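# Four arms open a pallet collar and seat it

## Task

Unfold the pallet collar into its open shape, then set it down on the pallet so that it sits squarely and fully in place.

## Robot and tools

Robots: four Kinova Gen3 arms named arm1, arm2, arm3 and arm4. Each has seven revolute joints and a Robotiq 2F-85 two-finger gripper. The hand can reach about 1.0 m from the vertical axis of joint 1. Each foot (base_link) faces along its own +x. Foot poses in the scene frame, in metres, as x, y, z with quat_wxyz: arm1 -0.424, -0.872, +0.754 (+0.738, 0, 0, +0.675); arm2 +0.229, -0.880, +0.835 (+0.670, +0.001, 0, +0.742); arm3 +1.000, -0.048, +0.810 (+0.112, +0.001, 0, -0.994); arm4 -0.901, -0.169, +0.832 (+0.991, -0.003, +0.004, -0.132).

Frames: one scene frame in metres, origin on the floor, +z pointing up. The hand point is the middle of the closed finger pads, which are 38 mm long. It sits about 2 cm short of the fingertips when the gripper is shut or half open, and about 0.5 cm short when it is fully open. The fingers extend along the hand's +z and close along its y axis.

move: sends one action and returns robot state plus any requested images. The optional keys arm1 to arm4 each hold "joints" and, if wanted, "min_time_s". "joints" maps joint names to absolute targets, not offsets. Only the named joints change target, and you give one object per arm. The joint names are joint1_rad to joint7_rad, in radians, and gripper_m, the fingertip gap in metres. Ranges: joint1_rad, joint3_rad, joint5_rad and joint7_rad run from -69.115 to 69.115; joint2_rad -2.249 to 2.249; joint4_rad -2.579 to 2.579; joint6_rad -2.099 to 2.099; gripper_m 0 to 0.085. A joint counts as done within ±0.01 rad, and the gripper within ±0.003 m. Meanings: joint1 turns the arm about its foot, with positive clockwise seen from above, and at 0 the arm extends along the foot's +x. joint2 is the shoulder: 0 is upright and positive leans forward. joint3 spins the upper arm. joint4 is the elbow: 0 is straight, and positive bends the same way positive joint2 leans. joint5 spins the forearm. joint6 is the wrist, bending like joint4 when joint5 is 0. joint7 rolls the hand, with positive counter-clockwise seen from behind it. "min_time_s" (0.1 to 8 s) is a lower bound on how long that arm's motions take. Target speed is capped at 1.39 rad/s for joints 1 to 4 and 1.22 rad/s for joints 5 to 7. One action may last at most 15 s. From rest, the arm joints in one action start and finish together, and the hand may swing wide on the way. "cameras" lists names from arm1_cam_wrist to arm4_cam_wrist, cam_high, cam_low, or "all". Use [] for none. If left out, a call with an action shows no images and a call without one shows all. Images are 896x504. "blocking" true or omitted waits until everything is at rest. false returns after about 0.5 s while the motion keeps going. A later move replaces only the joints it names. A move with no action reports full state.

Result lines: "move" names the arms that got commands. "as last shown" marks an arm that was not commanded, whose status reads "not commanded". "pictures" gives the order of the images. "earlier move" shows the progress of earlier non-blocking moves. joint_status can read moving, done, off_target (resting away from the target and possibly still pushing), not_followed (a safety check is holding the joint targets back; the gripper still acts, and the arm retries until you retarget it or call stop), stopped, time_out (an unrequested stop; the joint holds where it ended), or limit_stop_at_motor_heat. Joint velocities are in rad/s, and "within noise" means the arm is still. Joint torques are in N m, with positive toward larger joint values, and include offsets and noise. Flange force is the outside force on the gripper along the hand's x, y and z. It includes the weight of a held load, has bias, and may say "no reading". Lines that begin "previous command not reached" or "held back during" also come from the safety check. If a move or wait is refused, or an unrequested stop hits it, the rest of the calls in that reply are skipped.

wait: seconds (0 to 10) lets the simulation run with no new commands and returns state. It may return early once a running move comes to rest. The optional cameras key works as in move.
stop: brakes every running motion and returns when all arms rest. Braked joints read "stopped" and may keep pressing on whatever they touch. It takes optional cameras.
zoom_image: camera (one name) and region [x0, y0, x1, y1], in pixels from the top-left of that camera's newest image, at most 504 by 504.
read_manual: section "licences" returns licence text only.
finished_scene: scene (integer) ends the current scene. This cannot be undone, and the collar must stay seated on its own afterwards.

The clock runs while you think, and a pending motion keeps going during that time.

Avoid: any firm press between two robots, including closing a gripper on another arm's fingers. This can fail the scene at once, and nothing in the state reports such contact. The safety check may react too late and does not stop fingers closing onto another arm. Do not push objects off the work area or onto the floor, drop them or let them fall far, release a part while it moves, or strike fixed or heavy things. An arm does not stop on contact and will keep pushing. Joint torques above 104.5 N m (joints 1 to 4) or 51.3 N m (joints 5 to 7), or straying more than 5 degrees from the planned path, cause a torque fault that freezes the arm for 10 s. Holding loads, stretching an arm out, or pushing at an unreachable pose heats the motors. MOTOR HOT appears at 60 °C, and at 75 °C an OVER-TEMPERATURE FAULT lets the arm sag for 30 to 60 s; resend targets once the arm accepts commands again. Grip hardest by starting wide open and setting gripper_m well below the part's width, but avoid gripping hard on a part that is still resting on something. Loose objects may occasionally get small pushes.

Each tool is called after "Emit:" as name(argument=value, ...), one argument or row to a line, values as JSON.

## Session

Emit:
move(
)

Emit:
zoom_image(
  camera="cam_high",
  region=[270, 100, 670, 430],
)

Emit:
zoom_image(
  camera="cam_low",
  region=[220, 160, 720, 450],
)

Scene clock: 0.00 s.
Joint torques (N m): no reading
Motor temperatures (°C): arm1=[31 34 26 29 39 34 43] | arm2=[28 34 28 28 34 37 40] | arm3=[29 35 28 30 36 41 36] | arm4=[27 40 25 24 34 41 34]
Flange force (N): no reading
Joint velocities: within noise
arm1.joint_positions: joint1_rad=+0.363 joint2_rad=-0.351 joint3_rad=-0.093 joint4_rad=+1.581 joint5_rad=-0.023 joint6_rad=+1.975 joint7_rad=+1.182 gripper_m=+0.085
arm1.joint_status: not commanded
arm1.hand: x=-0.3653 y=-0.7538 z=+1.2277 quat_wxyz=(+0.019, +0.401, -0.916, +0.027) (m; scene frame)
arm2.joint_positions: joint1_rad=+0.063 joint2_rad=-0.349 joint3_rad=-0.071 joint4_rad=+1.560 joint5_rad=-0.016 joint6_rad=+1.952 joint7_rad=+1.097 gripper_m=+0.085
arm2.joint_status: not commanded
arm2.hand: x=+0.2303 y=-0.7373 z=+1.3153 quat_wxyz=(+0.001, +0.568, -0.823, +0.011) (m; scene frame)
arm3.joint_positions: joint1_rad=-0.347 joint2_rad=-0.422 joint3_rad=-0.089 joint4_rad=+1.424 joint5_rad=-0.076 joint6_rad=+1.962 joint7_rad=+1.495 gripper_m=+0.085
arm3.joint_status: not commanded
arm3.hand: x=+0.8866 y=-0.1413 z=+1.3411 quat_wxyz=(-0.047, -0.949, -0.302, +0.075) (m; scene frame)
arm4.joint_positions: joint1_rad=-0.415 joint2_rad=-0.491 joint3_rad=-0.071 joint4_rad=+1.474 joint5_rad=+0.012 joint6_rad=+1.979 joint7_rad=+1.861 gripper_m=+0.085
arm4.joint_status: not commanded
arm4.hand: x=-0.7767 y=-0.1617 z=+1.3556 quat_wxyz=(-0.084, +0.246, -0.965, +0.026) (m; scene frame)
pictures: arm1_cam_wrist, arm2_cam_wrist, arm3_cam_wrist, arm4_cam_wrist, cam_high, cam_low

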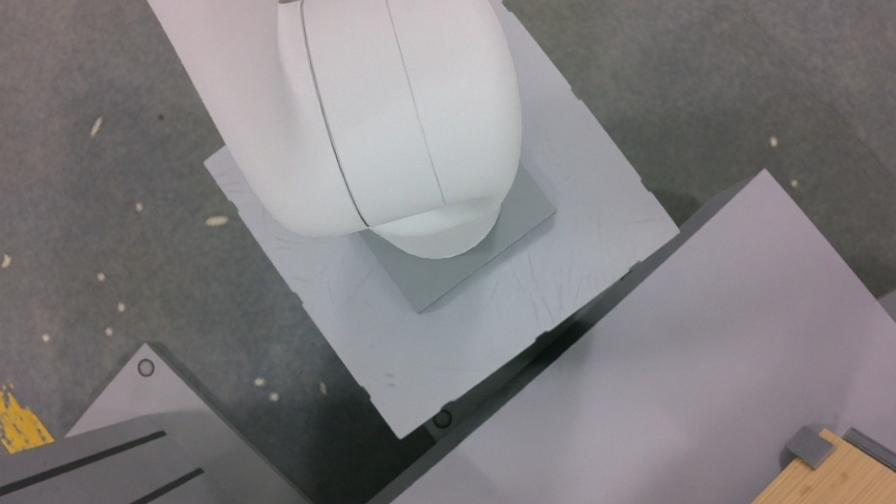

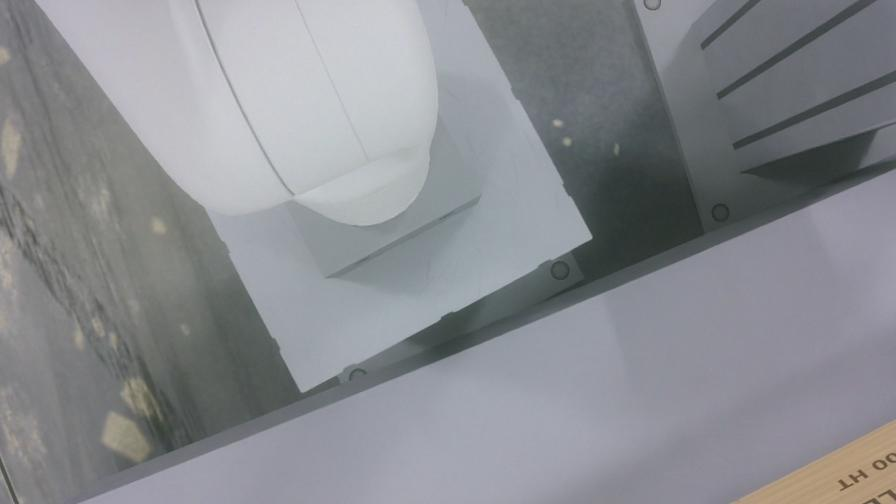

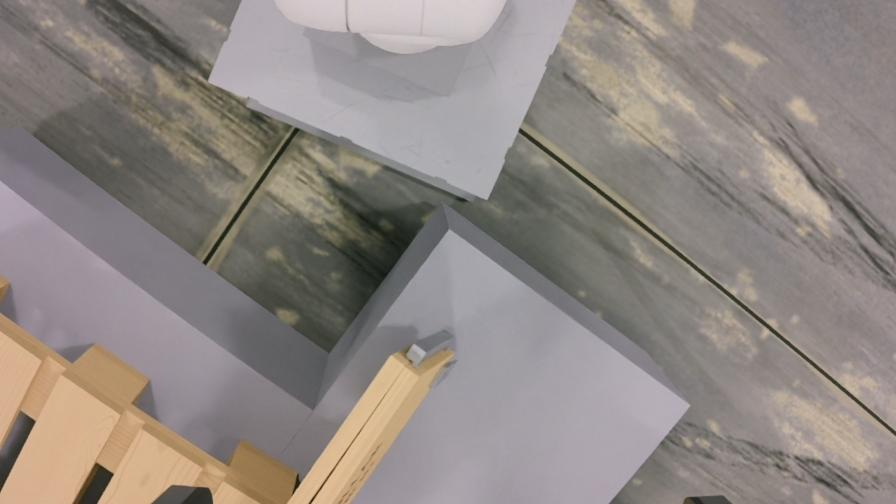

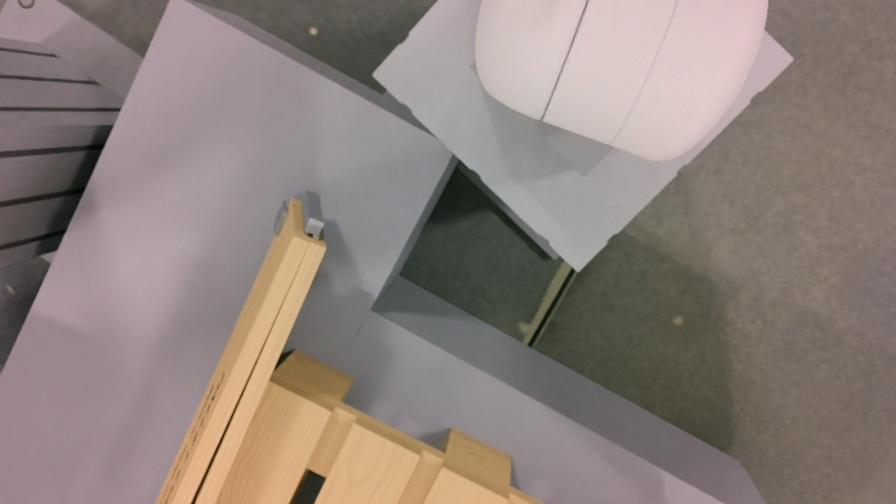

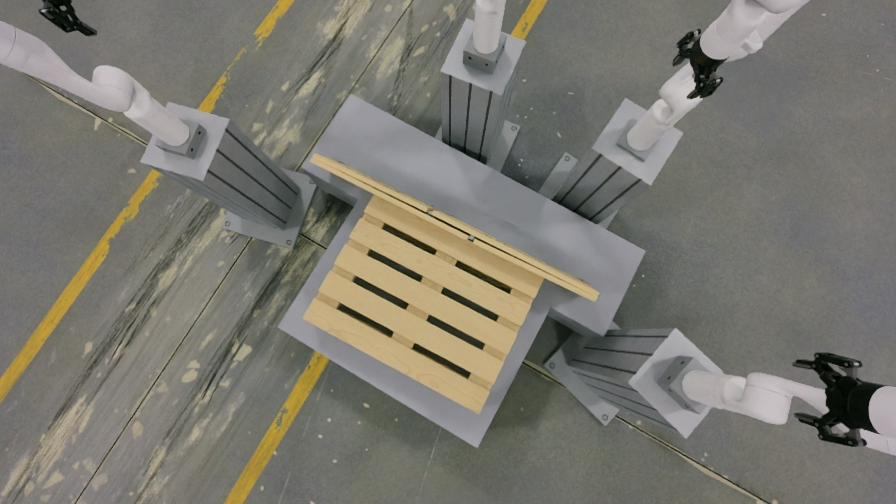

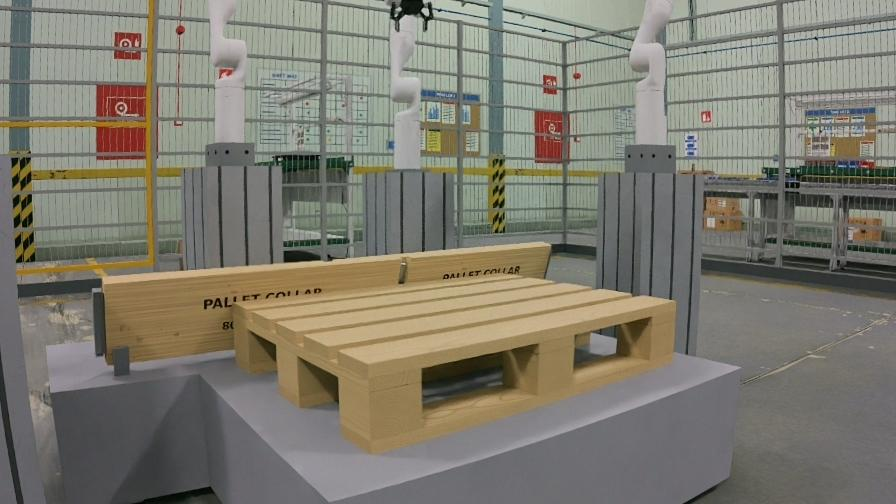

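Scaled by 1.260 from the camera's image (finer frame: 1280x720).

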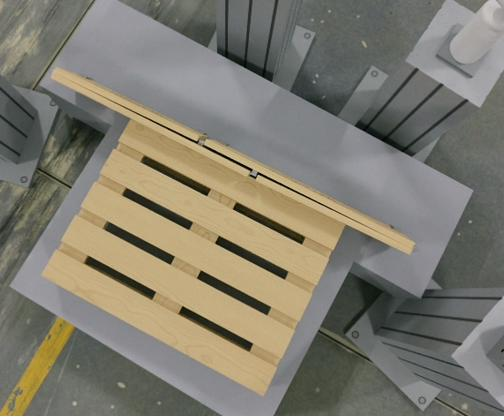

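Scaled by 1.008 from the camera's image (finer frame: 1280x720).

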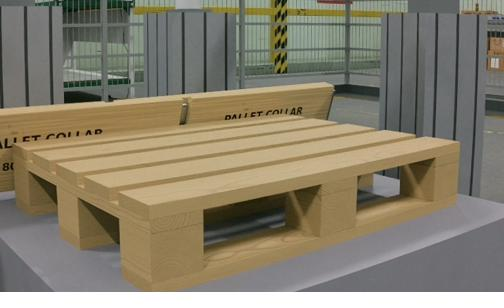

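Emit:
move(
  arm1={"joints": {"joint1_rad": 0.2708, "joint2_rad": 0.8740, "joint3_rad": 0, "joint4_rad": 1.9254, "joint5_rad": 0, "joint6_rad": 0.3422, "joint7_rad": 0.3599}, "min_time_s": 3},
  arm2={"joints": {"joint1_rad": -0.2635, "joint2_rad": 1.1242, "joint3_rad": 0, "joint4_rad": 1.8232, "joint5_rad": 0, "joint6_rad": 0.1942, "joint7_rad": -0.3653}, "min_time_s": 3},
  arm3={"joints": {"joint1_rad": -0.4718, "joint2_rad": 1.0699, "joint3_rad": 0, "joint4_rad": 1.6401, "joint5_rad": 0, "joint6_rad": 0.4316, "joint7_rad": 0.8744}, "min_time_s": 3},
  arm4={"joints": {"joint1_rad": 0.1483, "joint2_rad": 1.0397, "joint3_rad": 0, "joint4_rad": 2.0021, "joint5_rad": 0, "joint6_rad": 0.0998, "joint7_rad": 1.9839}, "min_time_s": 3},
  cameras=["arm1_cam_wrist", "arm2_cam_wrist", "arm3_cam_wrist", "arm4_cam_wrist"],
)

Scene clock: 92.37 s.
Joint torques (N m): arm1=[-0.54 -20.31 -1.11 -3.13 0.27 -0.04 0.36] | arm2=[0.59 -18.19 0.15 -2.7 0.2 -0.25 -0.36] | arm3=[-0.71 -21.18 0.33 -4.48 0.47 0.1 -0.03] | arm4=[0.41 -18.11 -0.52 -0.64 -0.18 0.31 -0.05]
Motor temperatures (°C): arm1=[31 33 26 30 38 34 43] | arm2=[27 32 28 28 34 37 40] | arm3=[28 34 27 31 36 41 36] | arm4=[26 37 25 25 34 41 34]
Flange force (N): arm1=[-0.6 1.1 4.2] | arm2=[0.1 -3.6 -6.0] | arm3=[1.9 -3.0 -1.6] | arm4=[0.1 0.7 -0.7]
move: arm1 done; arm2 done; arm3 done; arm4 done
Joint velocities: within noise
arm1.joint_positions: joint1_rad=+0.271 joint2_rad=+0.874 joint3_rad=+0.000 joint4_rad=+1.925 joint5_rad=+0.000 joint6_rad=+0.342 joint7_rad=+0.360 gripper_m=+0.085
arm1.joint_status: all done
arm1.hand: x=-0.2495 y=-0.4799 z=+0.7008 quat_wxyz=(+0.000, +0.000, -1.000, +0.000)
arm2.joint_positions: joint1_rad=-0.264 joint2_rad=+1.124 joint3_rad=+0.000 joint4_rad=+1.823 joint5_rad=+0.000 joint6_rad=+0.194 joint7_rad=-0.365 gripper_m=+0.085
arm2.joint_status: all done
arm2.hand: x=+0.0945 y=-0.4601 z=+0.6831 quat_wxyz=(+0.001, +0.000, -1.000, -0.001)
arm3.joint_positions: joint1_rad=-0.472 joint2_rad=+1.070 joint3_rad=+0.000 joint4_rad=+1.640 joint5_rad=+0.000 joint6_rad=+0.432 joint7_rad=+0.874 gripper_m=+0.085
arm3.joint_status: all done
arm3.hand: x=+0.6006 y=-0.3503 z=+0.6992 quat_wxyz=(+0.000, -1.000, +0.000, -0.001)
arm4.joint_positions: joint1_rad=+0.148 joint2_rad=+1.040 joint3_rad=+0.000 joint4_rad=+2.002 joint5_rad=+0.000 joint6_rad=+0.100 joint7_rad=+1.984 gripper_m=+0.085
arm4.joint_status: all done
arm4.hand: x=-0.5517 y=-0.3509 z=+0.7038 quat_wxyz=(+0.005, +0.000, -1.000, +0.002)

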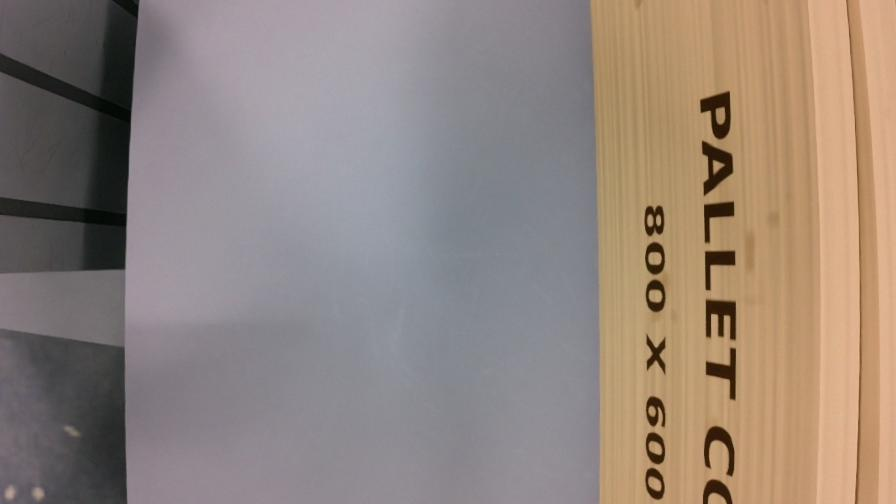

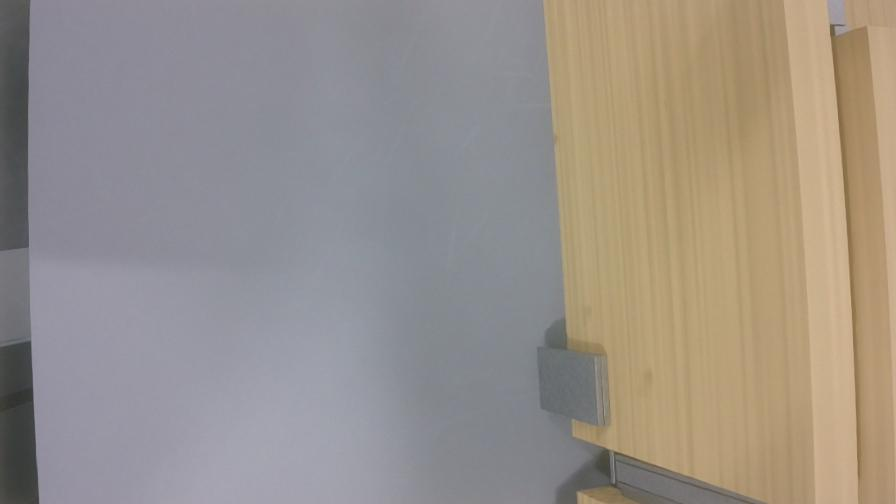

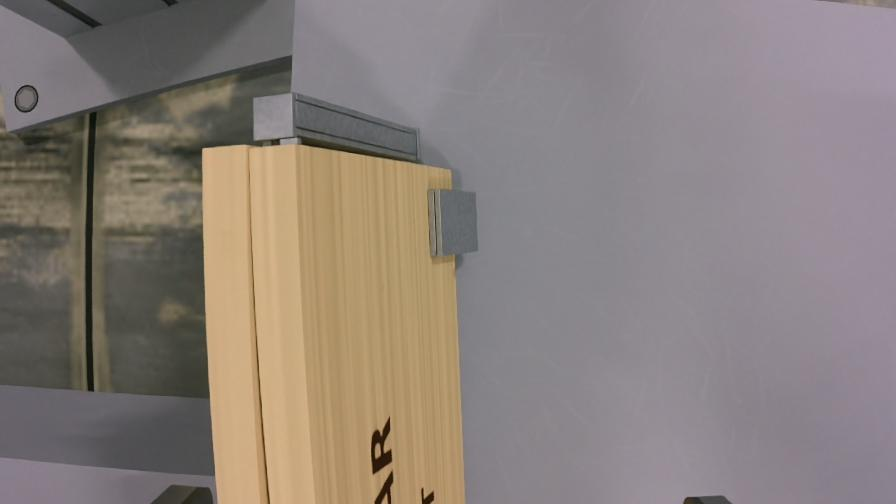

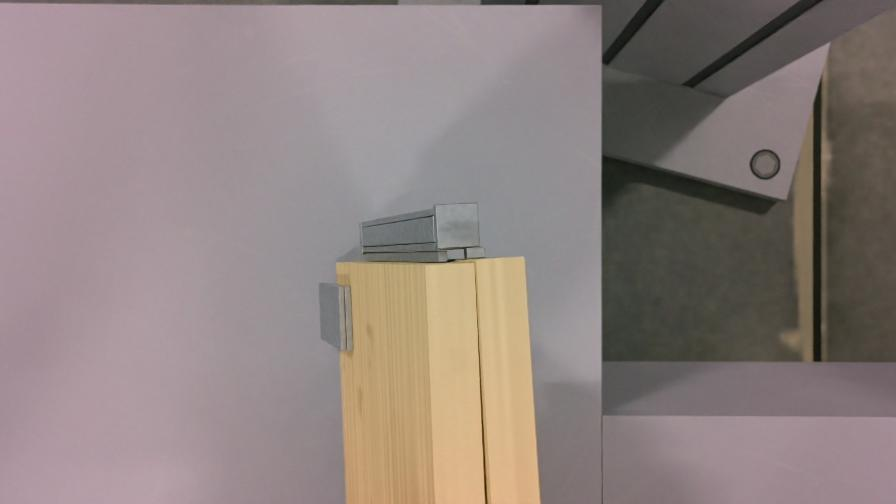

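Emit:
move(
  arm3={"joints": {"joint1_rad": -0.3637, "joint2_rad": 1.3610, "joint4_rad": 1.6122, "joint6_rad": 0.1684, "joint7_rad": 1.0315}, "min_time_s": 1.5},
  arm4={"joints": {"joint1_rad": 0.1319, "joint2_rad": 1.3945, "joint4_rad": 1.8211, "joint6_rad": -0.0740, "joint7_rad": 2.0165}, "min_time_s": 1.5},
  cameras=["arm3_cam_wrist", "arm4_cam_wrist"],
)

Scene clock: 196.20 s.
Joint torques (N m): arm1=[-0.54 -20.33 -1.07 -3.15 0.28 -0.04 0.39] | arm2=[0.67 -18.25 0.12 -2.54 0.18 -0.33 -0.35] | arm3=[-0.7 -21.01 0.35 -2.15 0.49 0.11 -0.03] | arm4=[0.43 -19 -0.47 0.92 -0.18 0.31 -0.03]
Motor temperatures (°C): arm1=[31 34 26 29 38 33 43] | arm2=[27 33 28 28 34 36 40] | arm3=[28 34 27 30 36 41 36] | arm4=[26 37 25 25 34 41 34]
Flange force (N): arm1=[-0.6 1.1 4.3] | arm2=[0.5 -2.9 -5.8] | arm3=[1.9 -2.2 -2.3] | arm4=[0.2 0.4 -0.9]
move: arm3 done; arm4 done
Joint velocities: within noise
arm1, arm2: as last shown
arm3.joint_positions: joint1_rad=-0.364 joint2_rad=+1.361 joint3_rad=+0.000 joint4_rad=+1.612 joint5_rad=+0.000 joint6_rad=+0.168 joint7_rad=+1.032 gripper_m=+0.085
arm3.joint_status: all done
arm3.hand: x=+0.6008 y=-0.2853 z=+0.5604 quat_wxyz=(+0.000, -1.000, -0.025, -0.001)
arm4.joint_positions: joint1_rad=+0.132 joint2_rad=+1.394 joint3_rad=+0.000 joint4_rad=+1.821 joint5_rad=+0.000 joint6_rad=-0.074 joint7_rad=+2.017 gripper_m=+0.085
arm4.joint_status: all done
arm4.hand: x=-0.5530 y=-0.3445 z=+0.5638 quat_wxyz=(+0.005, +0.024, -1.000, +0.002)

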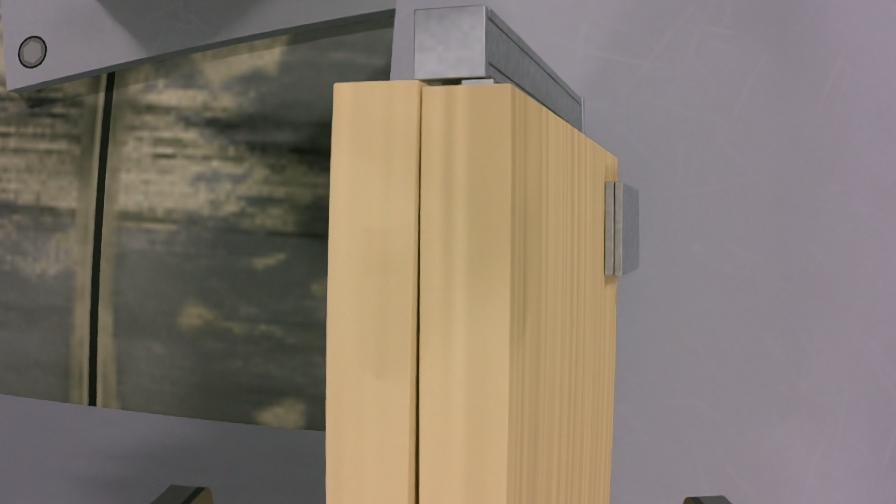

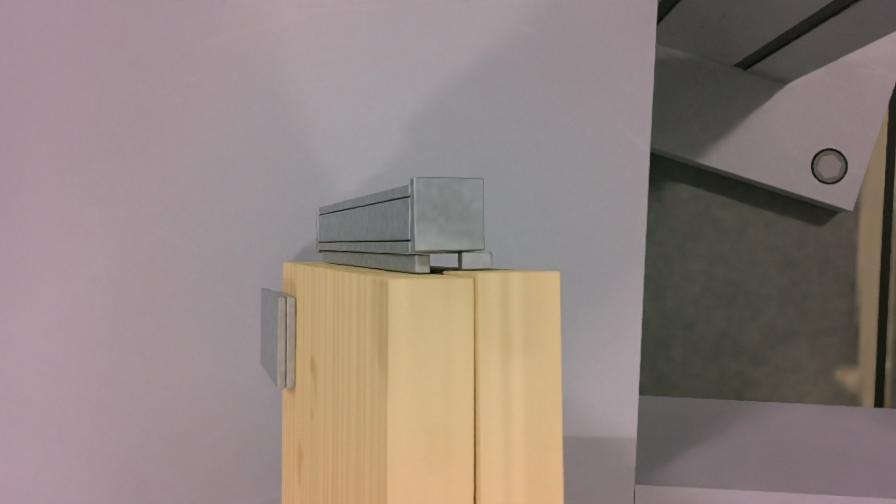

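Emit:
move(
  arm3={"joints": {"joint2_rad": 1.5491, "joint4_rad": 1.4533, "joint6_rad": 0.1392}, "min_time_s": 1.5},
  arm4={"joints": {"joint2_rad": 1.5869, "joint4_rad": 1.6495, "joint6_rad": -0.0948}, "min_time_s": 1.5},
)

Emit:
move(
  arm3={"joints": {"joint1_rad": -0.4355, "joint2_rad": 1.5587, "joint4_rad": 1.3703, "joint6_rad": 0.2126, "joint7_rad": 0.9597}, "min_time_s": 2},
  arm4={"joints": {"joint1_rad": 0.2254, "joint2_rad": 1.5836, "joint4_rad": 1.5883, "joint6_rad": -0.0303, "joint7_rad": 2.1100}, "min_time_s": 2},
)

Emit:
move(
  arm3={"joints": {"joint1_rad": -0.5001, "joint2_rad": 1.5741, "joint4_rad": 1.2720, "joint6_rad": 0.2955, "joint7_rad": 0.8951}, "min_time_s": 2.5},
  arm4={"joints": {"joint1_rad": 0.3101, "joint2_rad": 1.5844, "joint4_rad": 1.5141, "joint6_rad": 0.0431, "joint7_rad": 2.1947}, "min_time_s": 2.5},
  cameras=["arm3_cam_wrist", "arm4_cam_wrist", "cam_low", "cam_high"],
)

Scene clock: 234.07 s.
Joint torques (N m): arm1=[-0.59 -20.35 -1.02 -3.14 0.23 -0.02 0.4] | arm2=[0.57 -18.17 0.14 -2.65 0.2 -0.3 -0.37] | arm3=[-0.75 -21.17 0.32 -1.93 0.45 0.13 -0.06] | arm4=[0.37 -19.09 -0.46 1.18 -0.2 0.33 -0.04]
Motor temperatures (°C): arm1=[31 34 26 29 38 33 43] | arm2=[27 33 28 27 34 36 40] | arm3=[28 34 27 30 36 41 36] | arm4=[26 36 25 24 34 41 34]
Flange force (N): arm1=[-0.7 1.0 4.3] | arm2=[0.1 -3.3 -6.1] | arm3=[2.0 -2.5 -2.9] | arm4=[0.1 0.2 -0.8]
move: arm3 done; arm4 done
Joint velocities: within noise
arm1, arm2: as last shown
arm3.joint_positions: joint1_rad=-0.364 joint2_rad=+1.549 joint3_rad=+0.000 joint4_rad=+1.453 joint5_rad=+0.000 joint6_rad=+0.139 joint7_rad=+1.032 gripper_m=+0.085
arm3.joint_status: all done
arm3.hand: x=+0.6009 y=-0.2854 z=+0.4805 quat_wxyz=(+0.000, -1.000, -0.025, -0.001)
arm4.joint_positions: joint1_rad=+0.132 joint2_rad=+1.587 joint3_rad=+0.000 joint4_rad=+1.650 joint5_rad=+0.000 joint6_rad=-0.095 joint7_rad=+2.017 gripper_m=+0.085
arm4.joint_status: all done
arm4.hand: x=-0.5538 y=-0.3448 z=+0.4838 quat_wxyz=(+0.005, +0.024, -1.000, +0.002)
pictures: none

Scene clock: 236.37 s.
Joint torques (N m): arm1=[-0.56 -20.34 -1.08 -3.13 0.26 -0.03 0.39] | arm2=[0.6 -18.25 0.11 -2.59 0.21 -0.28 -0.37] | arm3=[-0.69 -21.8 0.38 -2.62 0.48 0.11 -0.03] | arm4=[0.39 -19.66 -0.46 0.47 -0.17 0.37 0]
Motor temperatures (°C): arm1=[31 34 26 29 38 33 43] | arm2=[27 33 28 27 34 36 40] | arm3=[28 34 27 30 36 41 36] | arm4=[26 36 25 24 34 41 34]
Flange force (N): arm1=[-0.6 1.1 4.3] | arm2=[0.3 -3.2 -5.8] | arm3=[2.2 -2.6 -3.1] | arm4=[0.4 0.6 -1.1]
move: arm3 done; arm4 done
Joint velocities: within noise
arm1, arm2: as last shown
arm3.joint_positions: joint1_rad=-0.435 joint2_rad=+1.559 joint3_rad=+0.000 joint4_rad=+1.370 joint5_rad=+0.000 joint6_rad=+0.213 joint7_rad=+0.960 gripper_m=+0.085
arm3.joint_status: all done
arm3.hand: x=+0.6010 y=-0.3274 z=+0.4805 quat_wxyz=(+0.000, -1.000, -0.025, -0.001)
arm4.joint_positions: joint1_rad=+0.225 joint2_rad=+1.584 joint3_rad=+0.000 joint4_rad=+1.588 joint5_rad=+0.000 joint6_rad=-0.030 joint7_rad=+2.110 gripper_m=+0.085
arm4.joint_status: all done
arm4.hand: x=-0.5537 y=-0.3864 z=+0.4840 quat_wxyz=(+0.005, +0.024, -1.000, +0.002)
pictures: none

Scene clock: 239.17 s.
Joint torques (N m): arm1=[-0.55 -20.3 -1.04 -3.11 0.25 -0.04 0.38] | arm2=[0.58 -18.26 0.08 -2.59 0.18 -0.25 -0.36] | arm3=[-0.74 -22.42 0.4 -3.26 0.49 0.11 0.01] | arm4=[0.41 -20.38 -0.45 -0.11 -0.17 0.32 -0.03]
Motor temperatures (°C): arm1=[31 34 26 29 38 33 43] | arm2=[27 33 28 27 34 36 40] | arm3=[28 34 27 30 36 41 36] | arm4=[26 37 25 24 34 41 34]
Flange force (N): arm1=[-0.6 1.1 4.2] | arm2=[0.2 -3.2 -5.7] | arm3=[2.1 -2.8 -3.2] | arm4=[0.0 0.5 -0.8]
move: arm3 done; arm4 done
Joint velocities: within noise
arm1, arm2: as last shown
arm3.joint_positions: joint1_rad=-0.500 joint2_rad=+1.574 joint3_rad=+0.000 joint4_rad=+1.272 joint5_rad=+0.000 joint6_rad=+0.295 joint7_rad=+0.895 gripper_m=+0.085
arm3.joint_status: all done
arm3.hand: x=+0.6009 y=-0.3694 z=+0.4806 quat_wxyz=(+0.000, -1.000, -0.025, -0.001)
arm4.joint_positions: joint1_rad=+0.310 joint2_rad=+1.584 joint3_rad=+0.000 joint4_rad=+1.514 joint5_rad=+0.000 joint6_rad=+0.043 joint7_rad=+2.195 gripper_m=+0.085
arm4.joint_status: all done
arm4.hand: x=-0.5539 y=-0.4279 z=+0.4840 quat_wxyz=(+0.005, +0.024, -1.000, +0.002)
pictures: arm3_cam_wrist, arm4_cam_wrist, cam_high, cam_low

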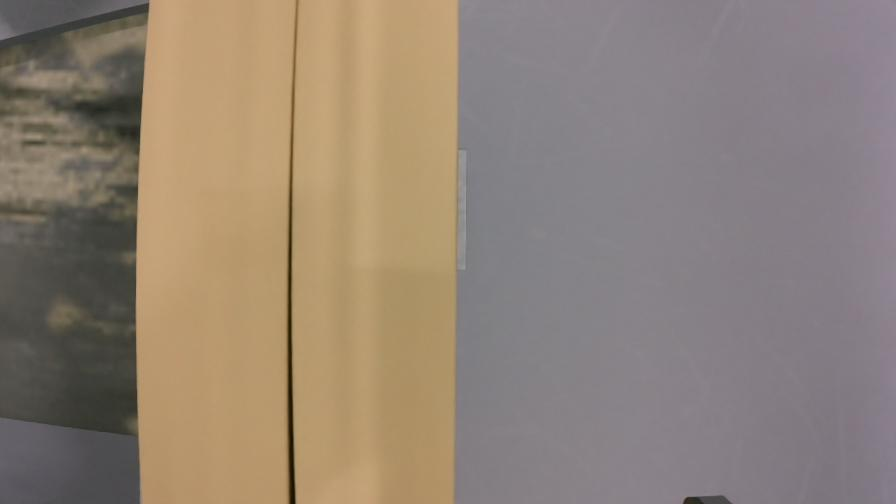

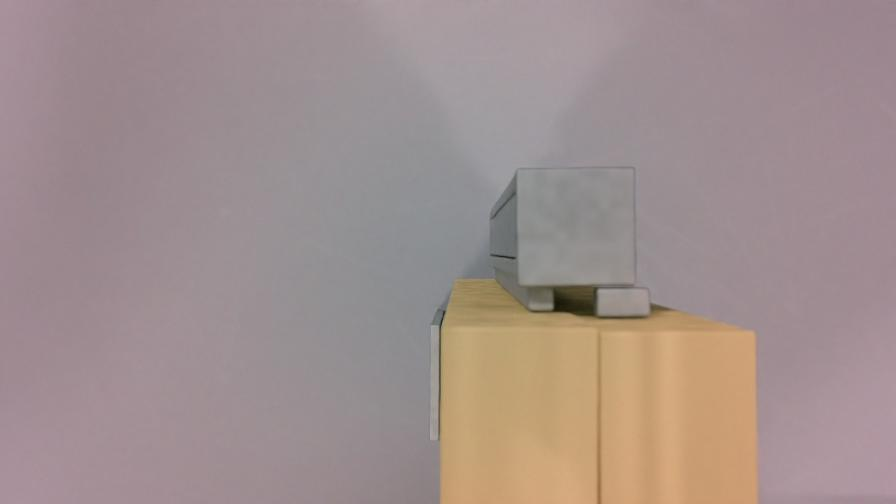

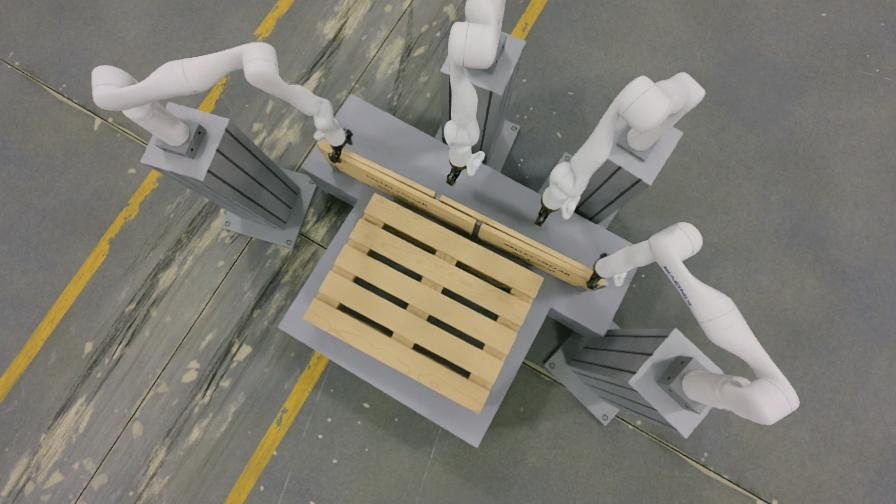

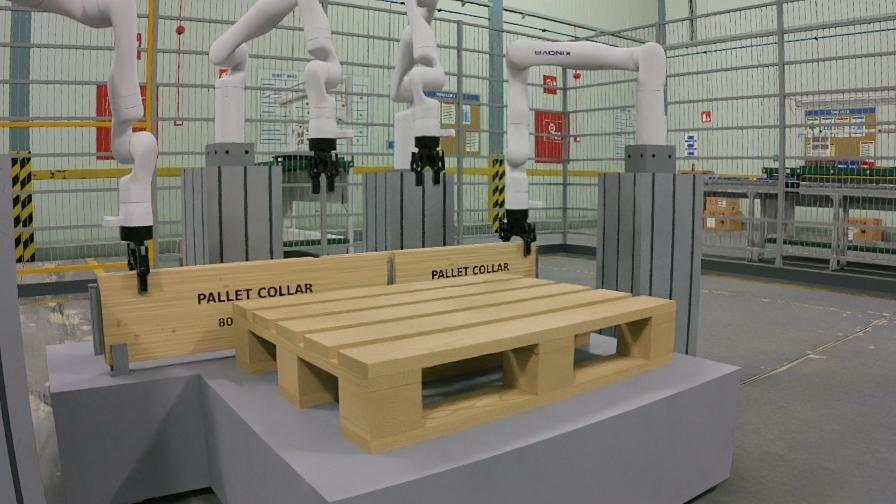

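Emit:
move(
  arm1={"joints": {"joint1_rad": 0.0840, "joint2_rad": 1.0177, "joint4_rad": 1.0404, "joint6_rad": 1.0835, "joint7_rad": 0.1731}, "min_time_s": 2},
  arm2={"joints": {"joint1_rad": 0.4019, "joint2_rad": 1.2103, "joint4_rad": 0.8763, "joint6_rad": 1.0550, "joint7_rad": 0.3001}, "min_time_s": 2},
  arm3={"joints": {"joint2_rad": 1.3883, "joint4_rad": 1.4346, "joint6_rad": 0.3187}, "min_time_s": 1.5},
  arm4={"joints": {"joint2_rad": 1.3941, "joint4_rad": 1.6836, "joint6_rad": 0.0639}, "min_time_s": 1.5},
  cameras=["arm1_cam_wrist", "arm2_cam_wrist"],
)

Emit:
move(
  arm3={"joints": {"joint1_rad": -0.6326, "joint2_rad": 1.3506, "joint4_rad": 1.7598, "joint6_rad": 0.0312, "joint7_rad": 0.7626, "gripper_m": 0.05}, "min_time_s": 1.5},
  arm4={"joints": {"joint1_rad": 0.3644, "joint2_rad": 1.3972, "joint4_rad": 1.8584, "joint6_rad": -0.1140, "joint7_rad": 2.2490, "gripper_m": 0.05}, "min_time_s": 1.5},
  cameras=["arm3_cam_wrist", "arm4_cam_wrist"],
)

Scene clock: 322.67 s.
Joint torques (N m): arm1=[-0.6 -26.8 -1 -8.1 0.23 0 0.4] | arm2=[0.57 -24.75 0.06 -8.54 0.19 -0.24 -0.35] | arm3=[-0.7 -22.35 0.33 -3.42 0.48 0.12 -0.04] | arm4=[0.41 -20.3 -0.44 -0.36 -0.18 0.34 -0.04]
Motor temperatures (°C): arm1=[31 34 26 29 38 33 43] | arm2=[27 33 28 27 34 36 40] | arm3=[28 34 27 30 36 41 36] | arm4=[26 37 25 24 34 41 34]
Flange force (N): arm1=[-0.9 3.2 2.3] | arm2=[3.5 -8.5 -3.8] | arm3=[1.8 -2.7 -2.4] | arm4=[0.2 0.6 -0.7]
move: arm1 done; arm2 done; arm3 done; arm4 done
Joint velocities: within noise
arm1.joint_positions: joint1_rad=+0.084 joint2_rad=+1.018 joint3_rad=+0.000 joint4_rad=+1.040 joint5_rad=+0.000 joint6_rad=+1.084 joint7_rad=+0.173 gripper_m=+0.085
arm1.joint_status: all done
arm1.hand: x=-0.2896 y=-0.2499 z=+0.8007 quat_wxyz=(+0.000, +0.000, -1.000, +0.000)
arm2.joint_positions: joint1_rad=+0.402 joint2_rad=+1.210 joint3_rad=+0.000 joint4_rad=+0.876 joint5_rad=+0.000 joint6_rad=+1.055 joint7_rad=+0.300 gripper_m=+0.085
arm2.joint_status: all done
arm2.hand: x=+0.4495 y=-0.2500 z=+0.8029 quat_wxyz=(+0.001, +0.000, -1.000, -0.001)
arm3.joint_positions: joint1_rad=-0.500 joint2_rad=+1.388 joint3_rad=+0.000 joint4_rad=+1.435 joint5_rad=+0.000 joint6_rad=+0.319 joint7_rad=+0.895 gripper_m=+0.085
arm3.joint_status: all done
arm3.hand: x=+0.6008 y=-0.3693 z=+0.5605 quat_wxyz=(+0.000, -1.000, -0.025, -0.001)
arm4.joint_positions: joint1_rad=+0.310 joint2_rad=+1.394 joint3_rad=+0.000 joint4_rad=+1.684 joint5_rad=+0.000 joint6_rad=+0.064 joint7_rad=+2.195 gripper_m=+0.085
arm4.joint_status: all done
arm4.hand: x=-0.5531 y=-0.4275 z=+0.5641 quat_wxyz=(+0.005, +0.024, -1.000, +0.002)

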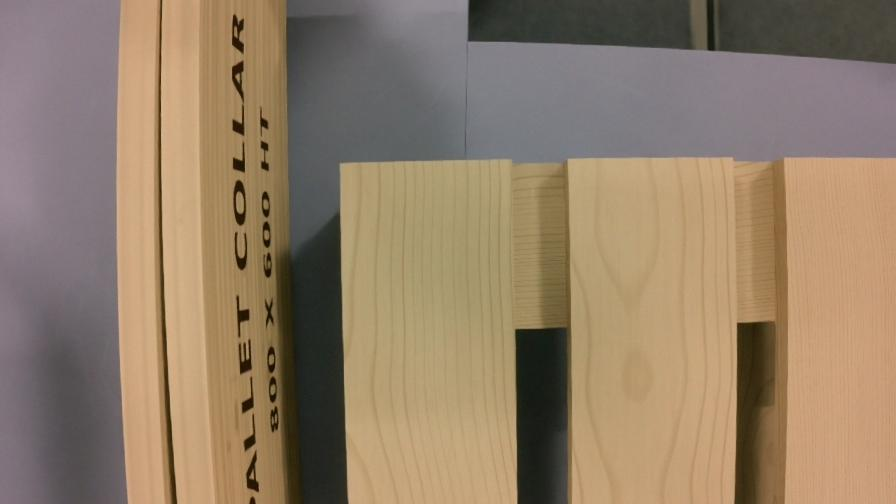

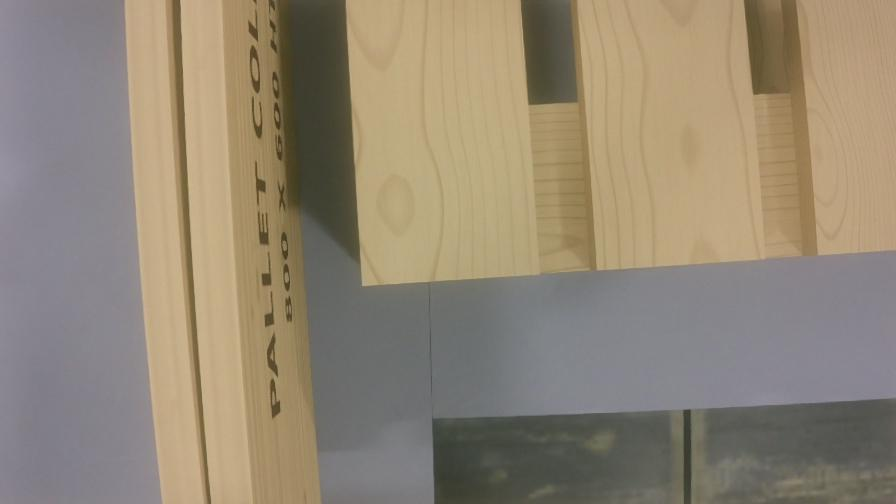

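Scene clock: 324.53 s.
Joint torques (N m): arm1=[-0.56 -26.83 -1.04 -8.06 0.23 -0.05 0.41] | arm2=[0.56 -24.84 0.17 -8.53 0.18 -0.19 -0.34] | arm3=[-0.72 -19.81 0.36 -0.97 0.49 0.06 -0.01] | arm4=[0.4 -18.7 -0.42 1.26 -0.2 0.35 -0.04]
Motor temperatures (°C): arm1=[31 34 26 29 38 33 43] | arm2=[27 33 28 27 34 36 40] | arm3=[28 34 27 30 36 41 36] | arm4=[26 37 25 24 34 41 34]
Flange force (N): arm1=[-0.9 3.7 2.2] | arm2=[3.5 -8.4 -3.6] | arm3=[1.0 -2.4 -2.3] | arm4=[0.3 0.4 -0.8]
move: arm3 done; arm4 done
Joint velocities: within noise
arm1, arm2: as last shown
arm3.joint_positions: joint1_rad=-0.633 joint2_rad=+1.351 joint3_rad=+0.000 joint4_rad=+1.760 joint5_rad=+0.000 joint6_rad=+0.031 joint7_rad=+0.763 gripper_m=+0.050
arm3.joint_status: all done
arm3.hand: x=+0.7069 y=-0.3498 z=+0.5606 quat_wxyz=(+0.000, -1.000, -0.025, -0.001)
arm4.joint_positions: joint1_rad=+0.364 joint2_rad=+1.397 joint3_rad=+0.000 joint4_rad=+1.858 joint5_rad=+0.000 joint6_rad=-0.114 joint7_rad=+2.249 gripper_m=+0.050
arm4.joint_status: all done
arm4.hand: x=-0.6125 y=-0.4134 z=+0.5647 quat_wxyz=(+0.005, +0.024, -1.000, +0.002)

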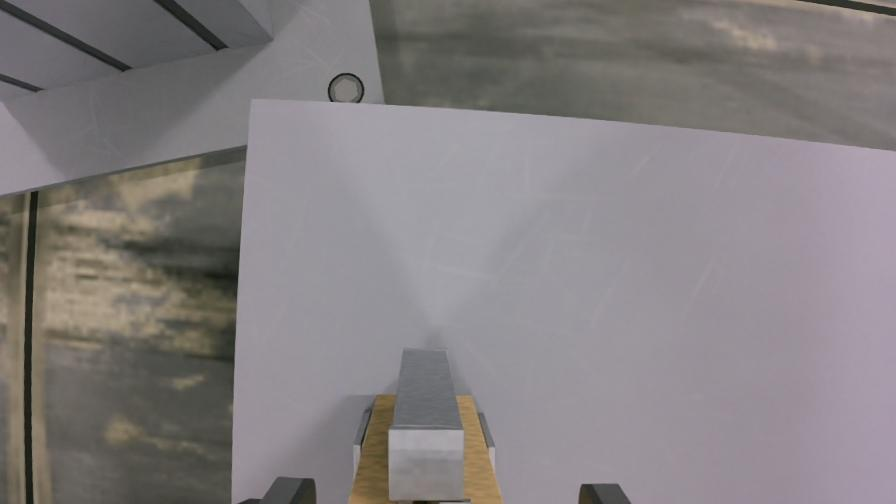

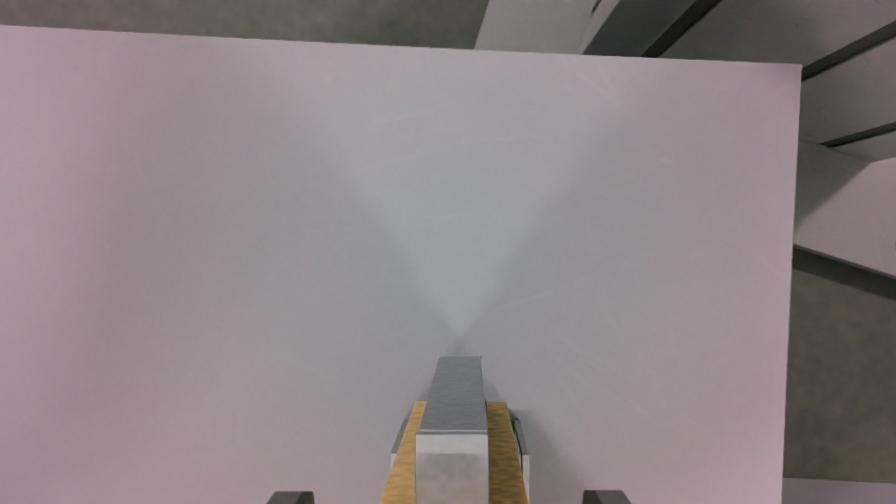

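Emit:
move(
  arm1={"joints": {"joint1_rad": 0.3216, "joint2_rad": 1.0398, "joint4_rad": 1.6375, "joint6_rad": 0.4643, "joint7_rad": 0.4604}, "min_time_s": 2},
  arm2={"joints": {"joint1_rad": -0.2400, "joint2_rad": 1.3097, "joint4_rad": 1.4813, "joint6_rad": 0.3506, "joint7_rad": -0.2921, "gripper_m": 0.034}, "min_time_s": 2},
  arm3={"joints": {"joint1_rad": -0.6315, "joint2_rad": 1.5418, "joint4_rad": 1.6161, "joint6_rad": -0.0163, "joint7_rad": 0.7637}, "min_time_s": 1.5},
  arm4={"joints": {"joint2_rad": 1.5901, "joint4_rad": 1.6856, "joint6_rad": -0.1341}, "min_time_s": 1.5},
)

Emit:
move(
  arm3={"joints": {"gripper_m": 0.010}},
  arm4={"joints": {"gripper_m": 0.010}},
  cameras=["arm2_cam_wrist", "arm3_cam_wrist", "arm4_cam_wrist"],
)

Scene clock: 397.93 s.
Joint torques (N m): arm1=[-0.54 -23.17 -1.02 -4.12 0.26 -0.03 0.41] | arm2=[0.59 -20.73 0.23 -3.87 0.18 -0.29 -0.34] | arm3=[-0.67 -19.83 0.42 -0.6 0.52 0.1 -0.04] | arm4=[0.42 -18.75 -0.43 1.43 -0.17 0.31 -0.06]
Motor temperatures (°C): arm1=[31 34 26 29 38 33 43] | arm2=[27 34 28 28 34 36 40] | arm3=[28 35 27 30 36 41 36] | arm4=[26 36 25 24 34 41 34]
Flange force (N): arm1=[-0.8 1.4 3.6] | arm2=[0.0 -3.9 -6.0] | arm3=[1.3 -2.5 -2.9] | arm4=[0.2 0.3 -1.0]
move: arm1 done; arm2 done; arm3 done; arm4 done
Joint velocities: within noise
arm1.joint_positions: joint1_rad=+0.322 joint2_rad=+1.040 joint3_rad=+0.000 joint4_rad=+1.637 joint5_rad=+0.000 joint6_rad=+0.464 joint7_rad=+0.460 gripper_m=+0.085
arm1.joint_status: all done
arm1.hand: x=-0.1998 y=-0.4201 z=+0.6589 quat_wxyz=(+0.000, +0.025, -1.000, +0.000)
arm2.joint_positions: joint1_rad=-0.240 joint2_rad=+1.310 joint3_rad=+0.000 joint4_rad=+1.481 joint5_rad=+0.000 joint6_rad=+0.351 joint7_rad=-0.292 gripper_m=+0.034
arm2.joint_status: all done
arm2.hand: x=+0.0793 y=-0.3869 z=+0.6233 quat_wxyz=(+0.001, +0.025, -1.000, -0.001)
arm3.joint_positions: joint1_rad=-0.631 joint2_rad=+1.542 joint3_rad=+0.000 joint4_rad=+1.616 joint5_rad=+0.000 joint6_rad=-0.016 joint7_rad=+0.764 gripper_m=+0.050
arm3.joint_status: all done
arm3.hand: x=+0.7099 y=-0.3458 z=+0.4808 quat_wxyz=(+0.000, -1.000, -0.025, -0.001)
arm4.joint_positions: joint1_rad=+0.364 joint2_rad=+1.590 joint3_rad=+0.000 joint4_rad=+1.686 joint5_rad=+0.000 joint6_rad=-0.134 joint7_rad=+2.249 gripper_m=+0.050
arm4.joint_status: all done
arm4.hand: x=-0.6133 y=-0.4137 z=+0.4847 quat_wxyz=(+0.005, +0.024, -1.000, +0.002)
pictures: none

Scene clock: 398.80 s.
Joint torques (N m): arm1=[-0.56 -23.14 -1.07 -4.17 0.27 -0.04 0.42] | arm2=[0.63 -20.78 0.13 -3.9 0.22 -0.23 -0.4] | arm3=[-1.69 -18.56 -1.95 -4.11 0.57 -2.01 0.04] | arm4=[0.7 -18.43 0.09 -0.93 -0.54 -0.88 -0.35]
Motor temperatures (°C): arm1=[31 34 26 29 38 33 43] | arm2=[27 34 28 28 34 36 40] | arm3=[28 35 27 30 36 41 36] | arm4=[26 36 25 24 34 41 34]
Flange force (N): arm1=[-0.7 1.2 3.5] | arm2=[0.0 -4.1 -5.9] | arm3=[2.7 -7.0 -14.2] | arm4=[2.3 2.3 -7.4]
move: arm3 off_target; arm4 off_target
Joint velocities: within noise
arm1, arm2: as last shown
arm3.joint_positions: joint1_rad=-0.631 joint2_rad=+1.542 joint3_rad=+0.000 joint4_rad=+1.616 joint5_rad=+0.000 joint6_rad=-0.016 joint7_rad=+0.764 gripper_m=+0.017
arm3.joint_status: gripper_m off_target (ended at +0.017, target +0.010)
arm3.hand: x=+0.7099 y=-0.3458 z=+0.4807 quat_wxyz=(+0.000, -1.000, -0.025, -0.001)
arm4.joint_positions: joint1_rad=+0.364 joint2_rad=+1.590 joint3_rad=+0.000 joint4_rad=+1.686 joint5_rad=+0.000 joint6_rad=-0.134 joint7_rad=+2.249 gripper_m=+0.017
arm4.joint_status: gripper_m off_target (ended at +0.017, target +0.010)
arm4.hand: x=-0.6134 y=-0.4137 z=+0.4846 quat_wxyz=(+0.005, +0.024, -1.000, +0.002)

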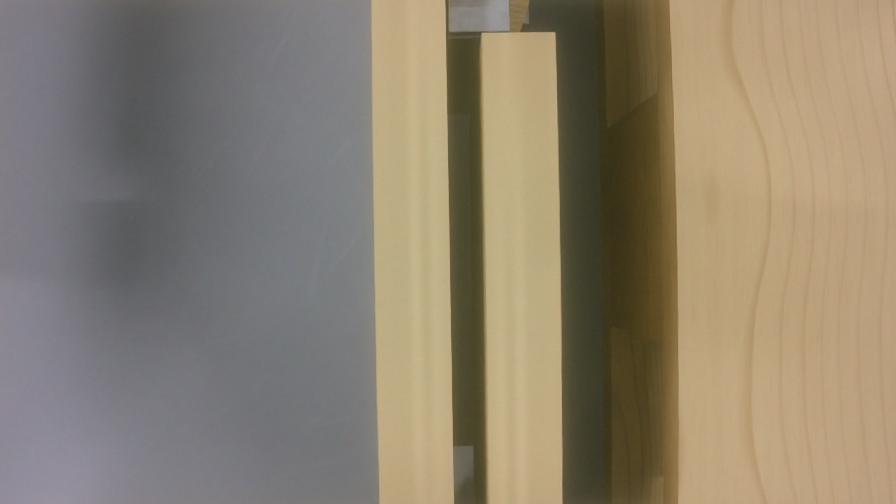

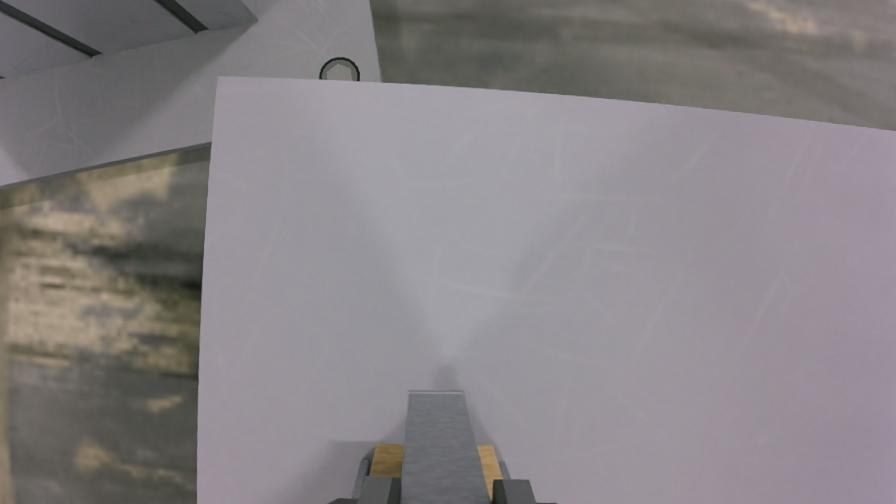

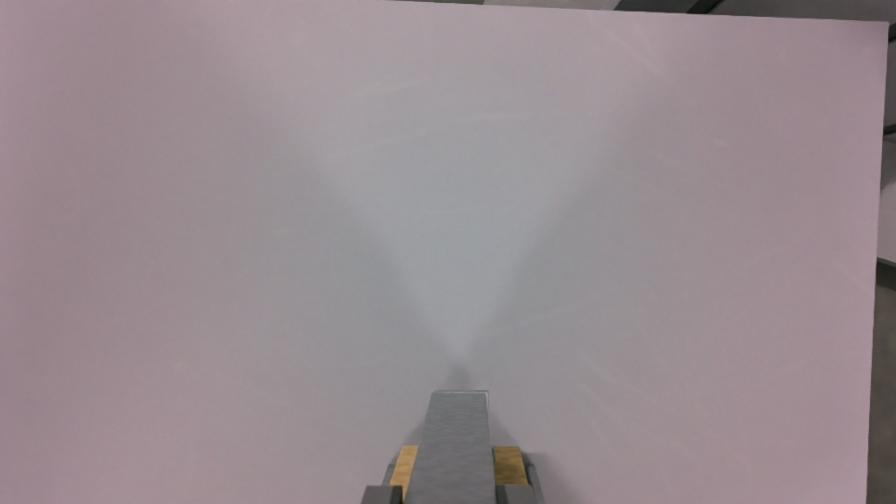

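Emit:
move(
  arm3={"joints": {"joint1_rad": -0.5132, "joint2_rad": 1.5491, "joint4_rad": 1.7305, "joint6_rad": -0.1380, "joint7_rad": 0.9320}, "min_time_s": 3},
  cameras=["arm2_cam_wrist", "cam_high"],
)

Scene clock: 497.37 s.
Joint torques (N m): arm1=[-0.54 -23.19 -0.98 -4.11 0.27 -0.04 0.41] | arm2=[0.65 -20.76 0.14 -3.94 0.2 -0.26 -0.46] | arm3=[3.26 -9.23 4.31 6.2 -0.7 2.81 -1.12] | arm4=[0.66 -19.06 -0.28 -5.16 -0.69 -2.48 -0.49]
Motor temperatures (°C): arm1=[31 34 26 29 38 33 43] | arm2=[27 34 28 27 34 36 40] | arm3=[28 36 27 30 36 40 35] | arm4=[26 39 25 24 34 40 34]
Flange force (N): arm1=[-0.8 1.4 3.6] | arm2=[-0.1 -4.1 -6.0] | arm3=[-3.1 10.1 -12.2] | arm4=[8.0 6.7 -16.1]
move: arm3 done
Joint velocities: within noise
arm1, arm2, arm4: as last shown
arm3.joint_positions: joint1_rad=-0.513 joint2_rad=+1.549 joint3_rad=+0.000 joint4_rad=+1.730 joint5_rad=+0.000 joint6_rad=-0.138 joint7_rad=+0.932 gripper_m=+0.017
arm3.joint_status: all done
arm3.hand: x=+0.7049 y=-0.2838 z=+0.4806 quat_wxyz=(+0.000, -0.999, -0.050, -0.001)
arm4.hand: x=-0.6132 y=-0.4138 z=+0.4846 quat_wxyz=(+0.005, +0.024, -1.000, +0.002)

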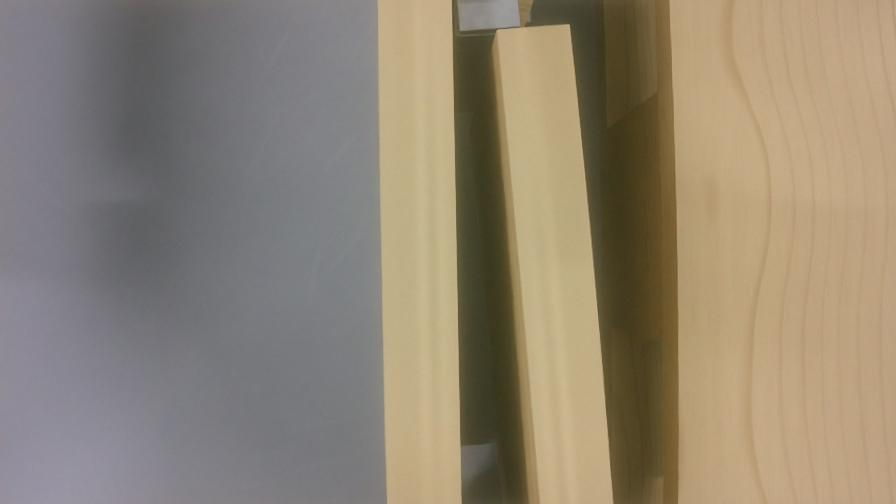

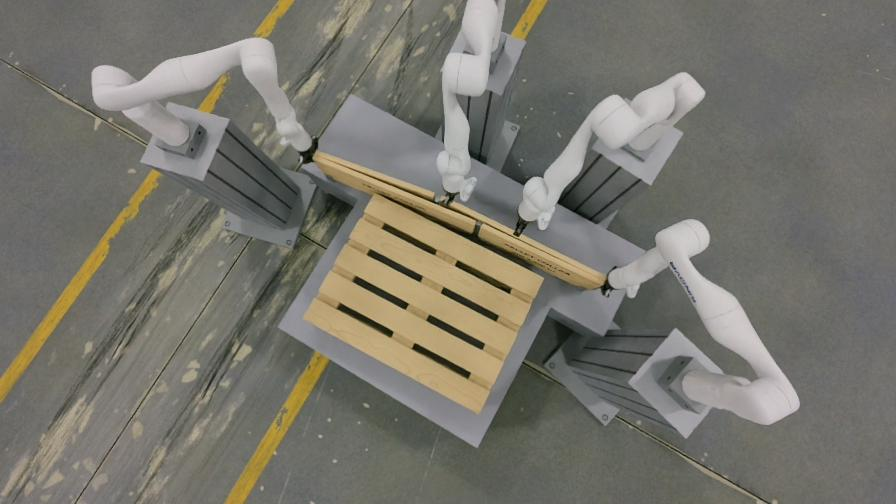

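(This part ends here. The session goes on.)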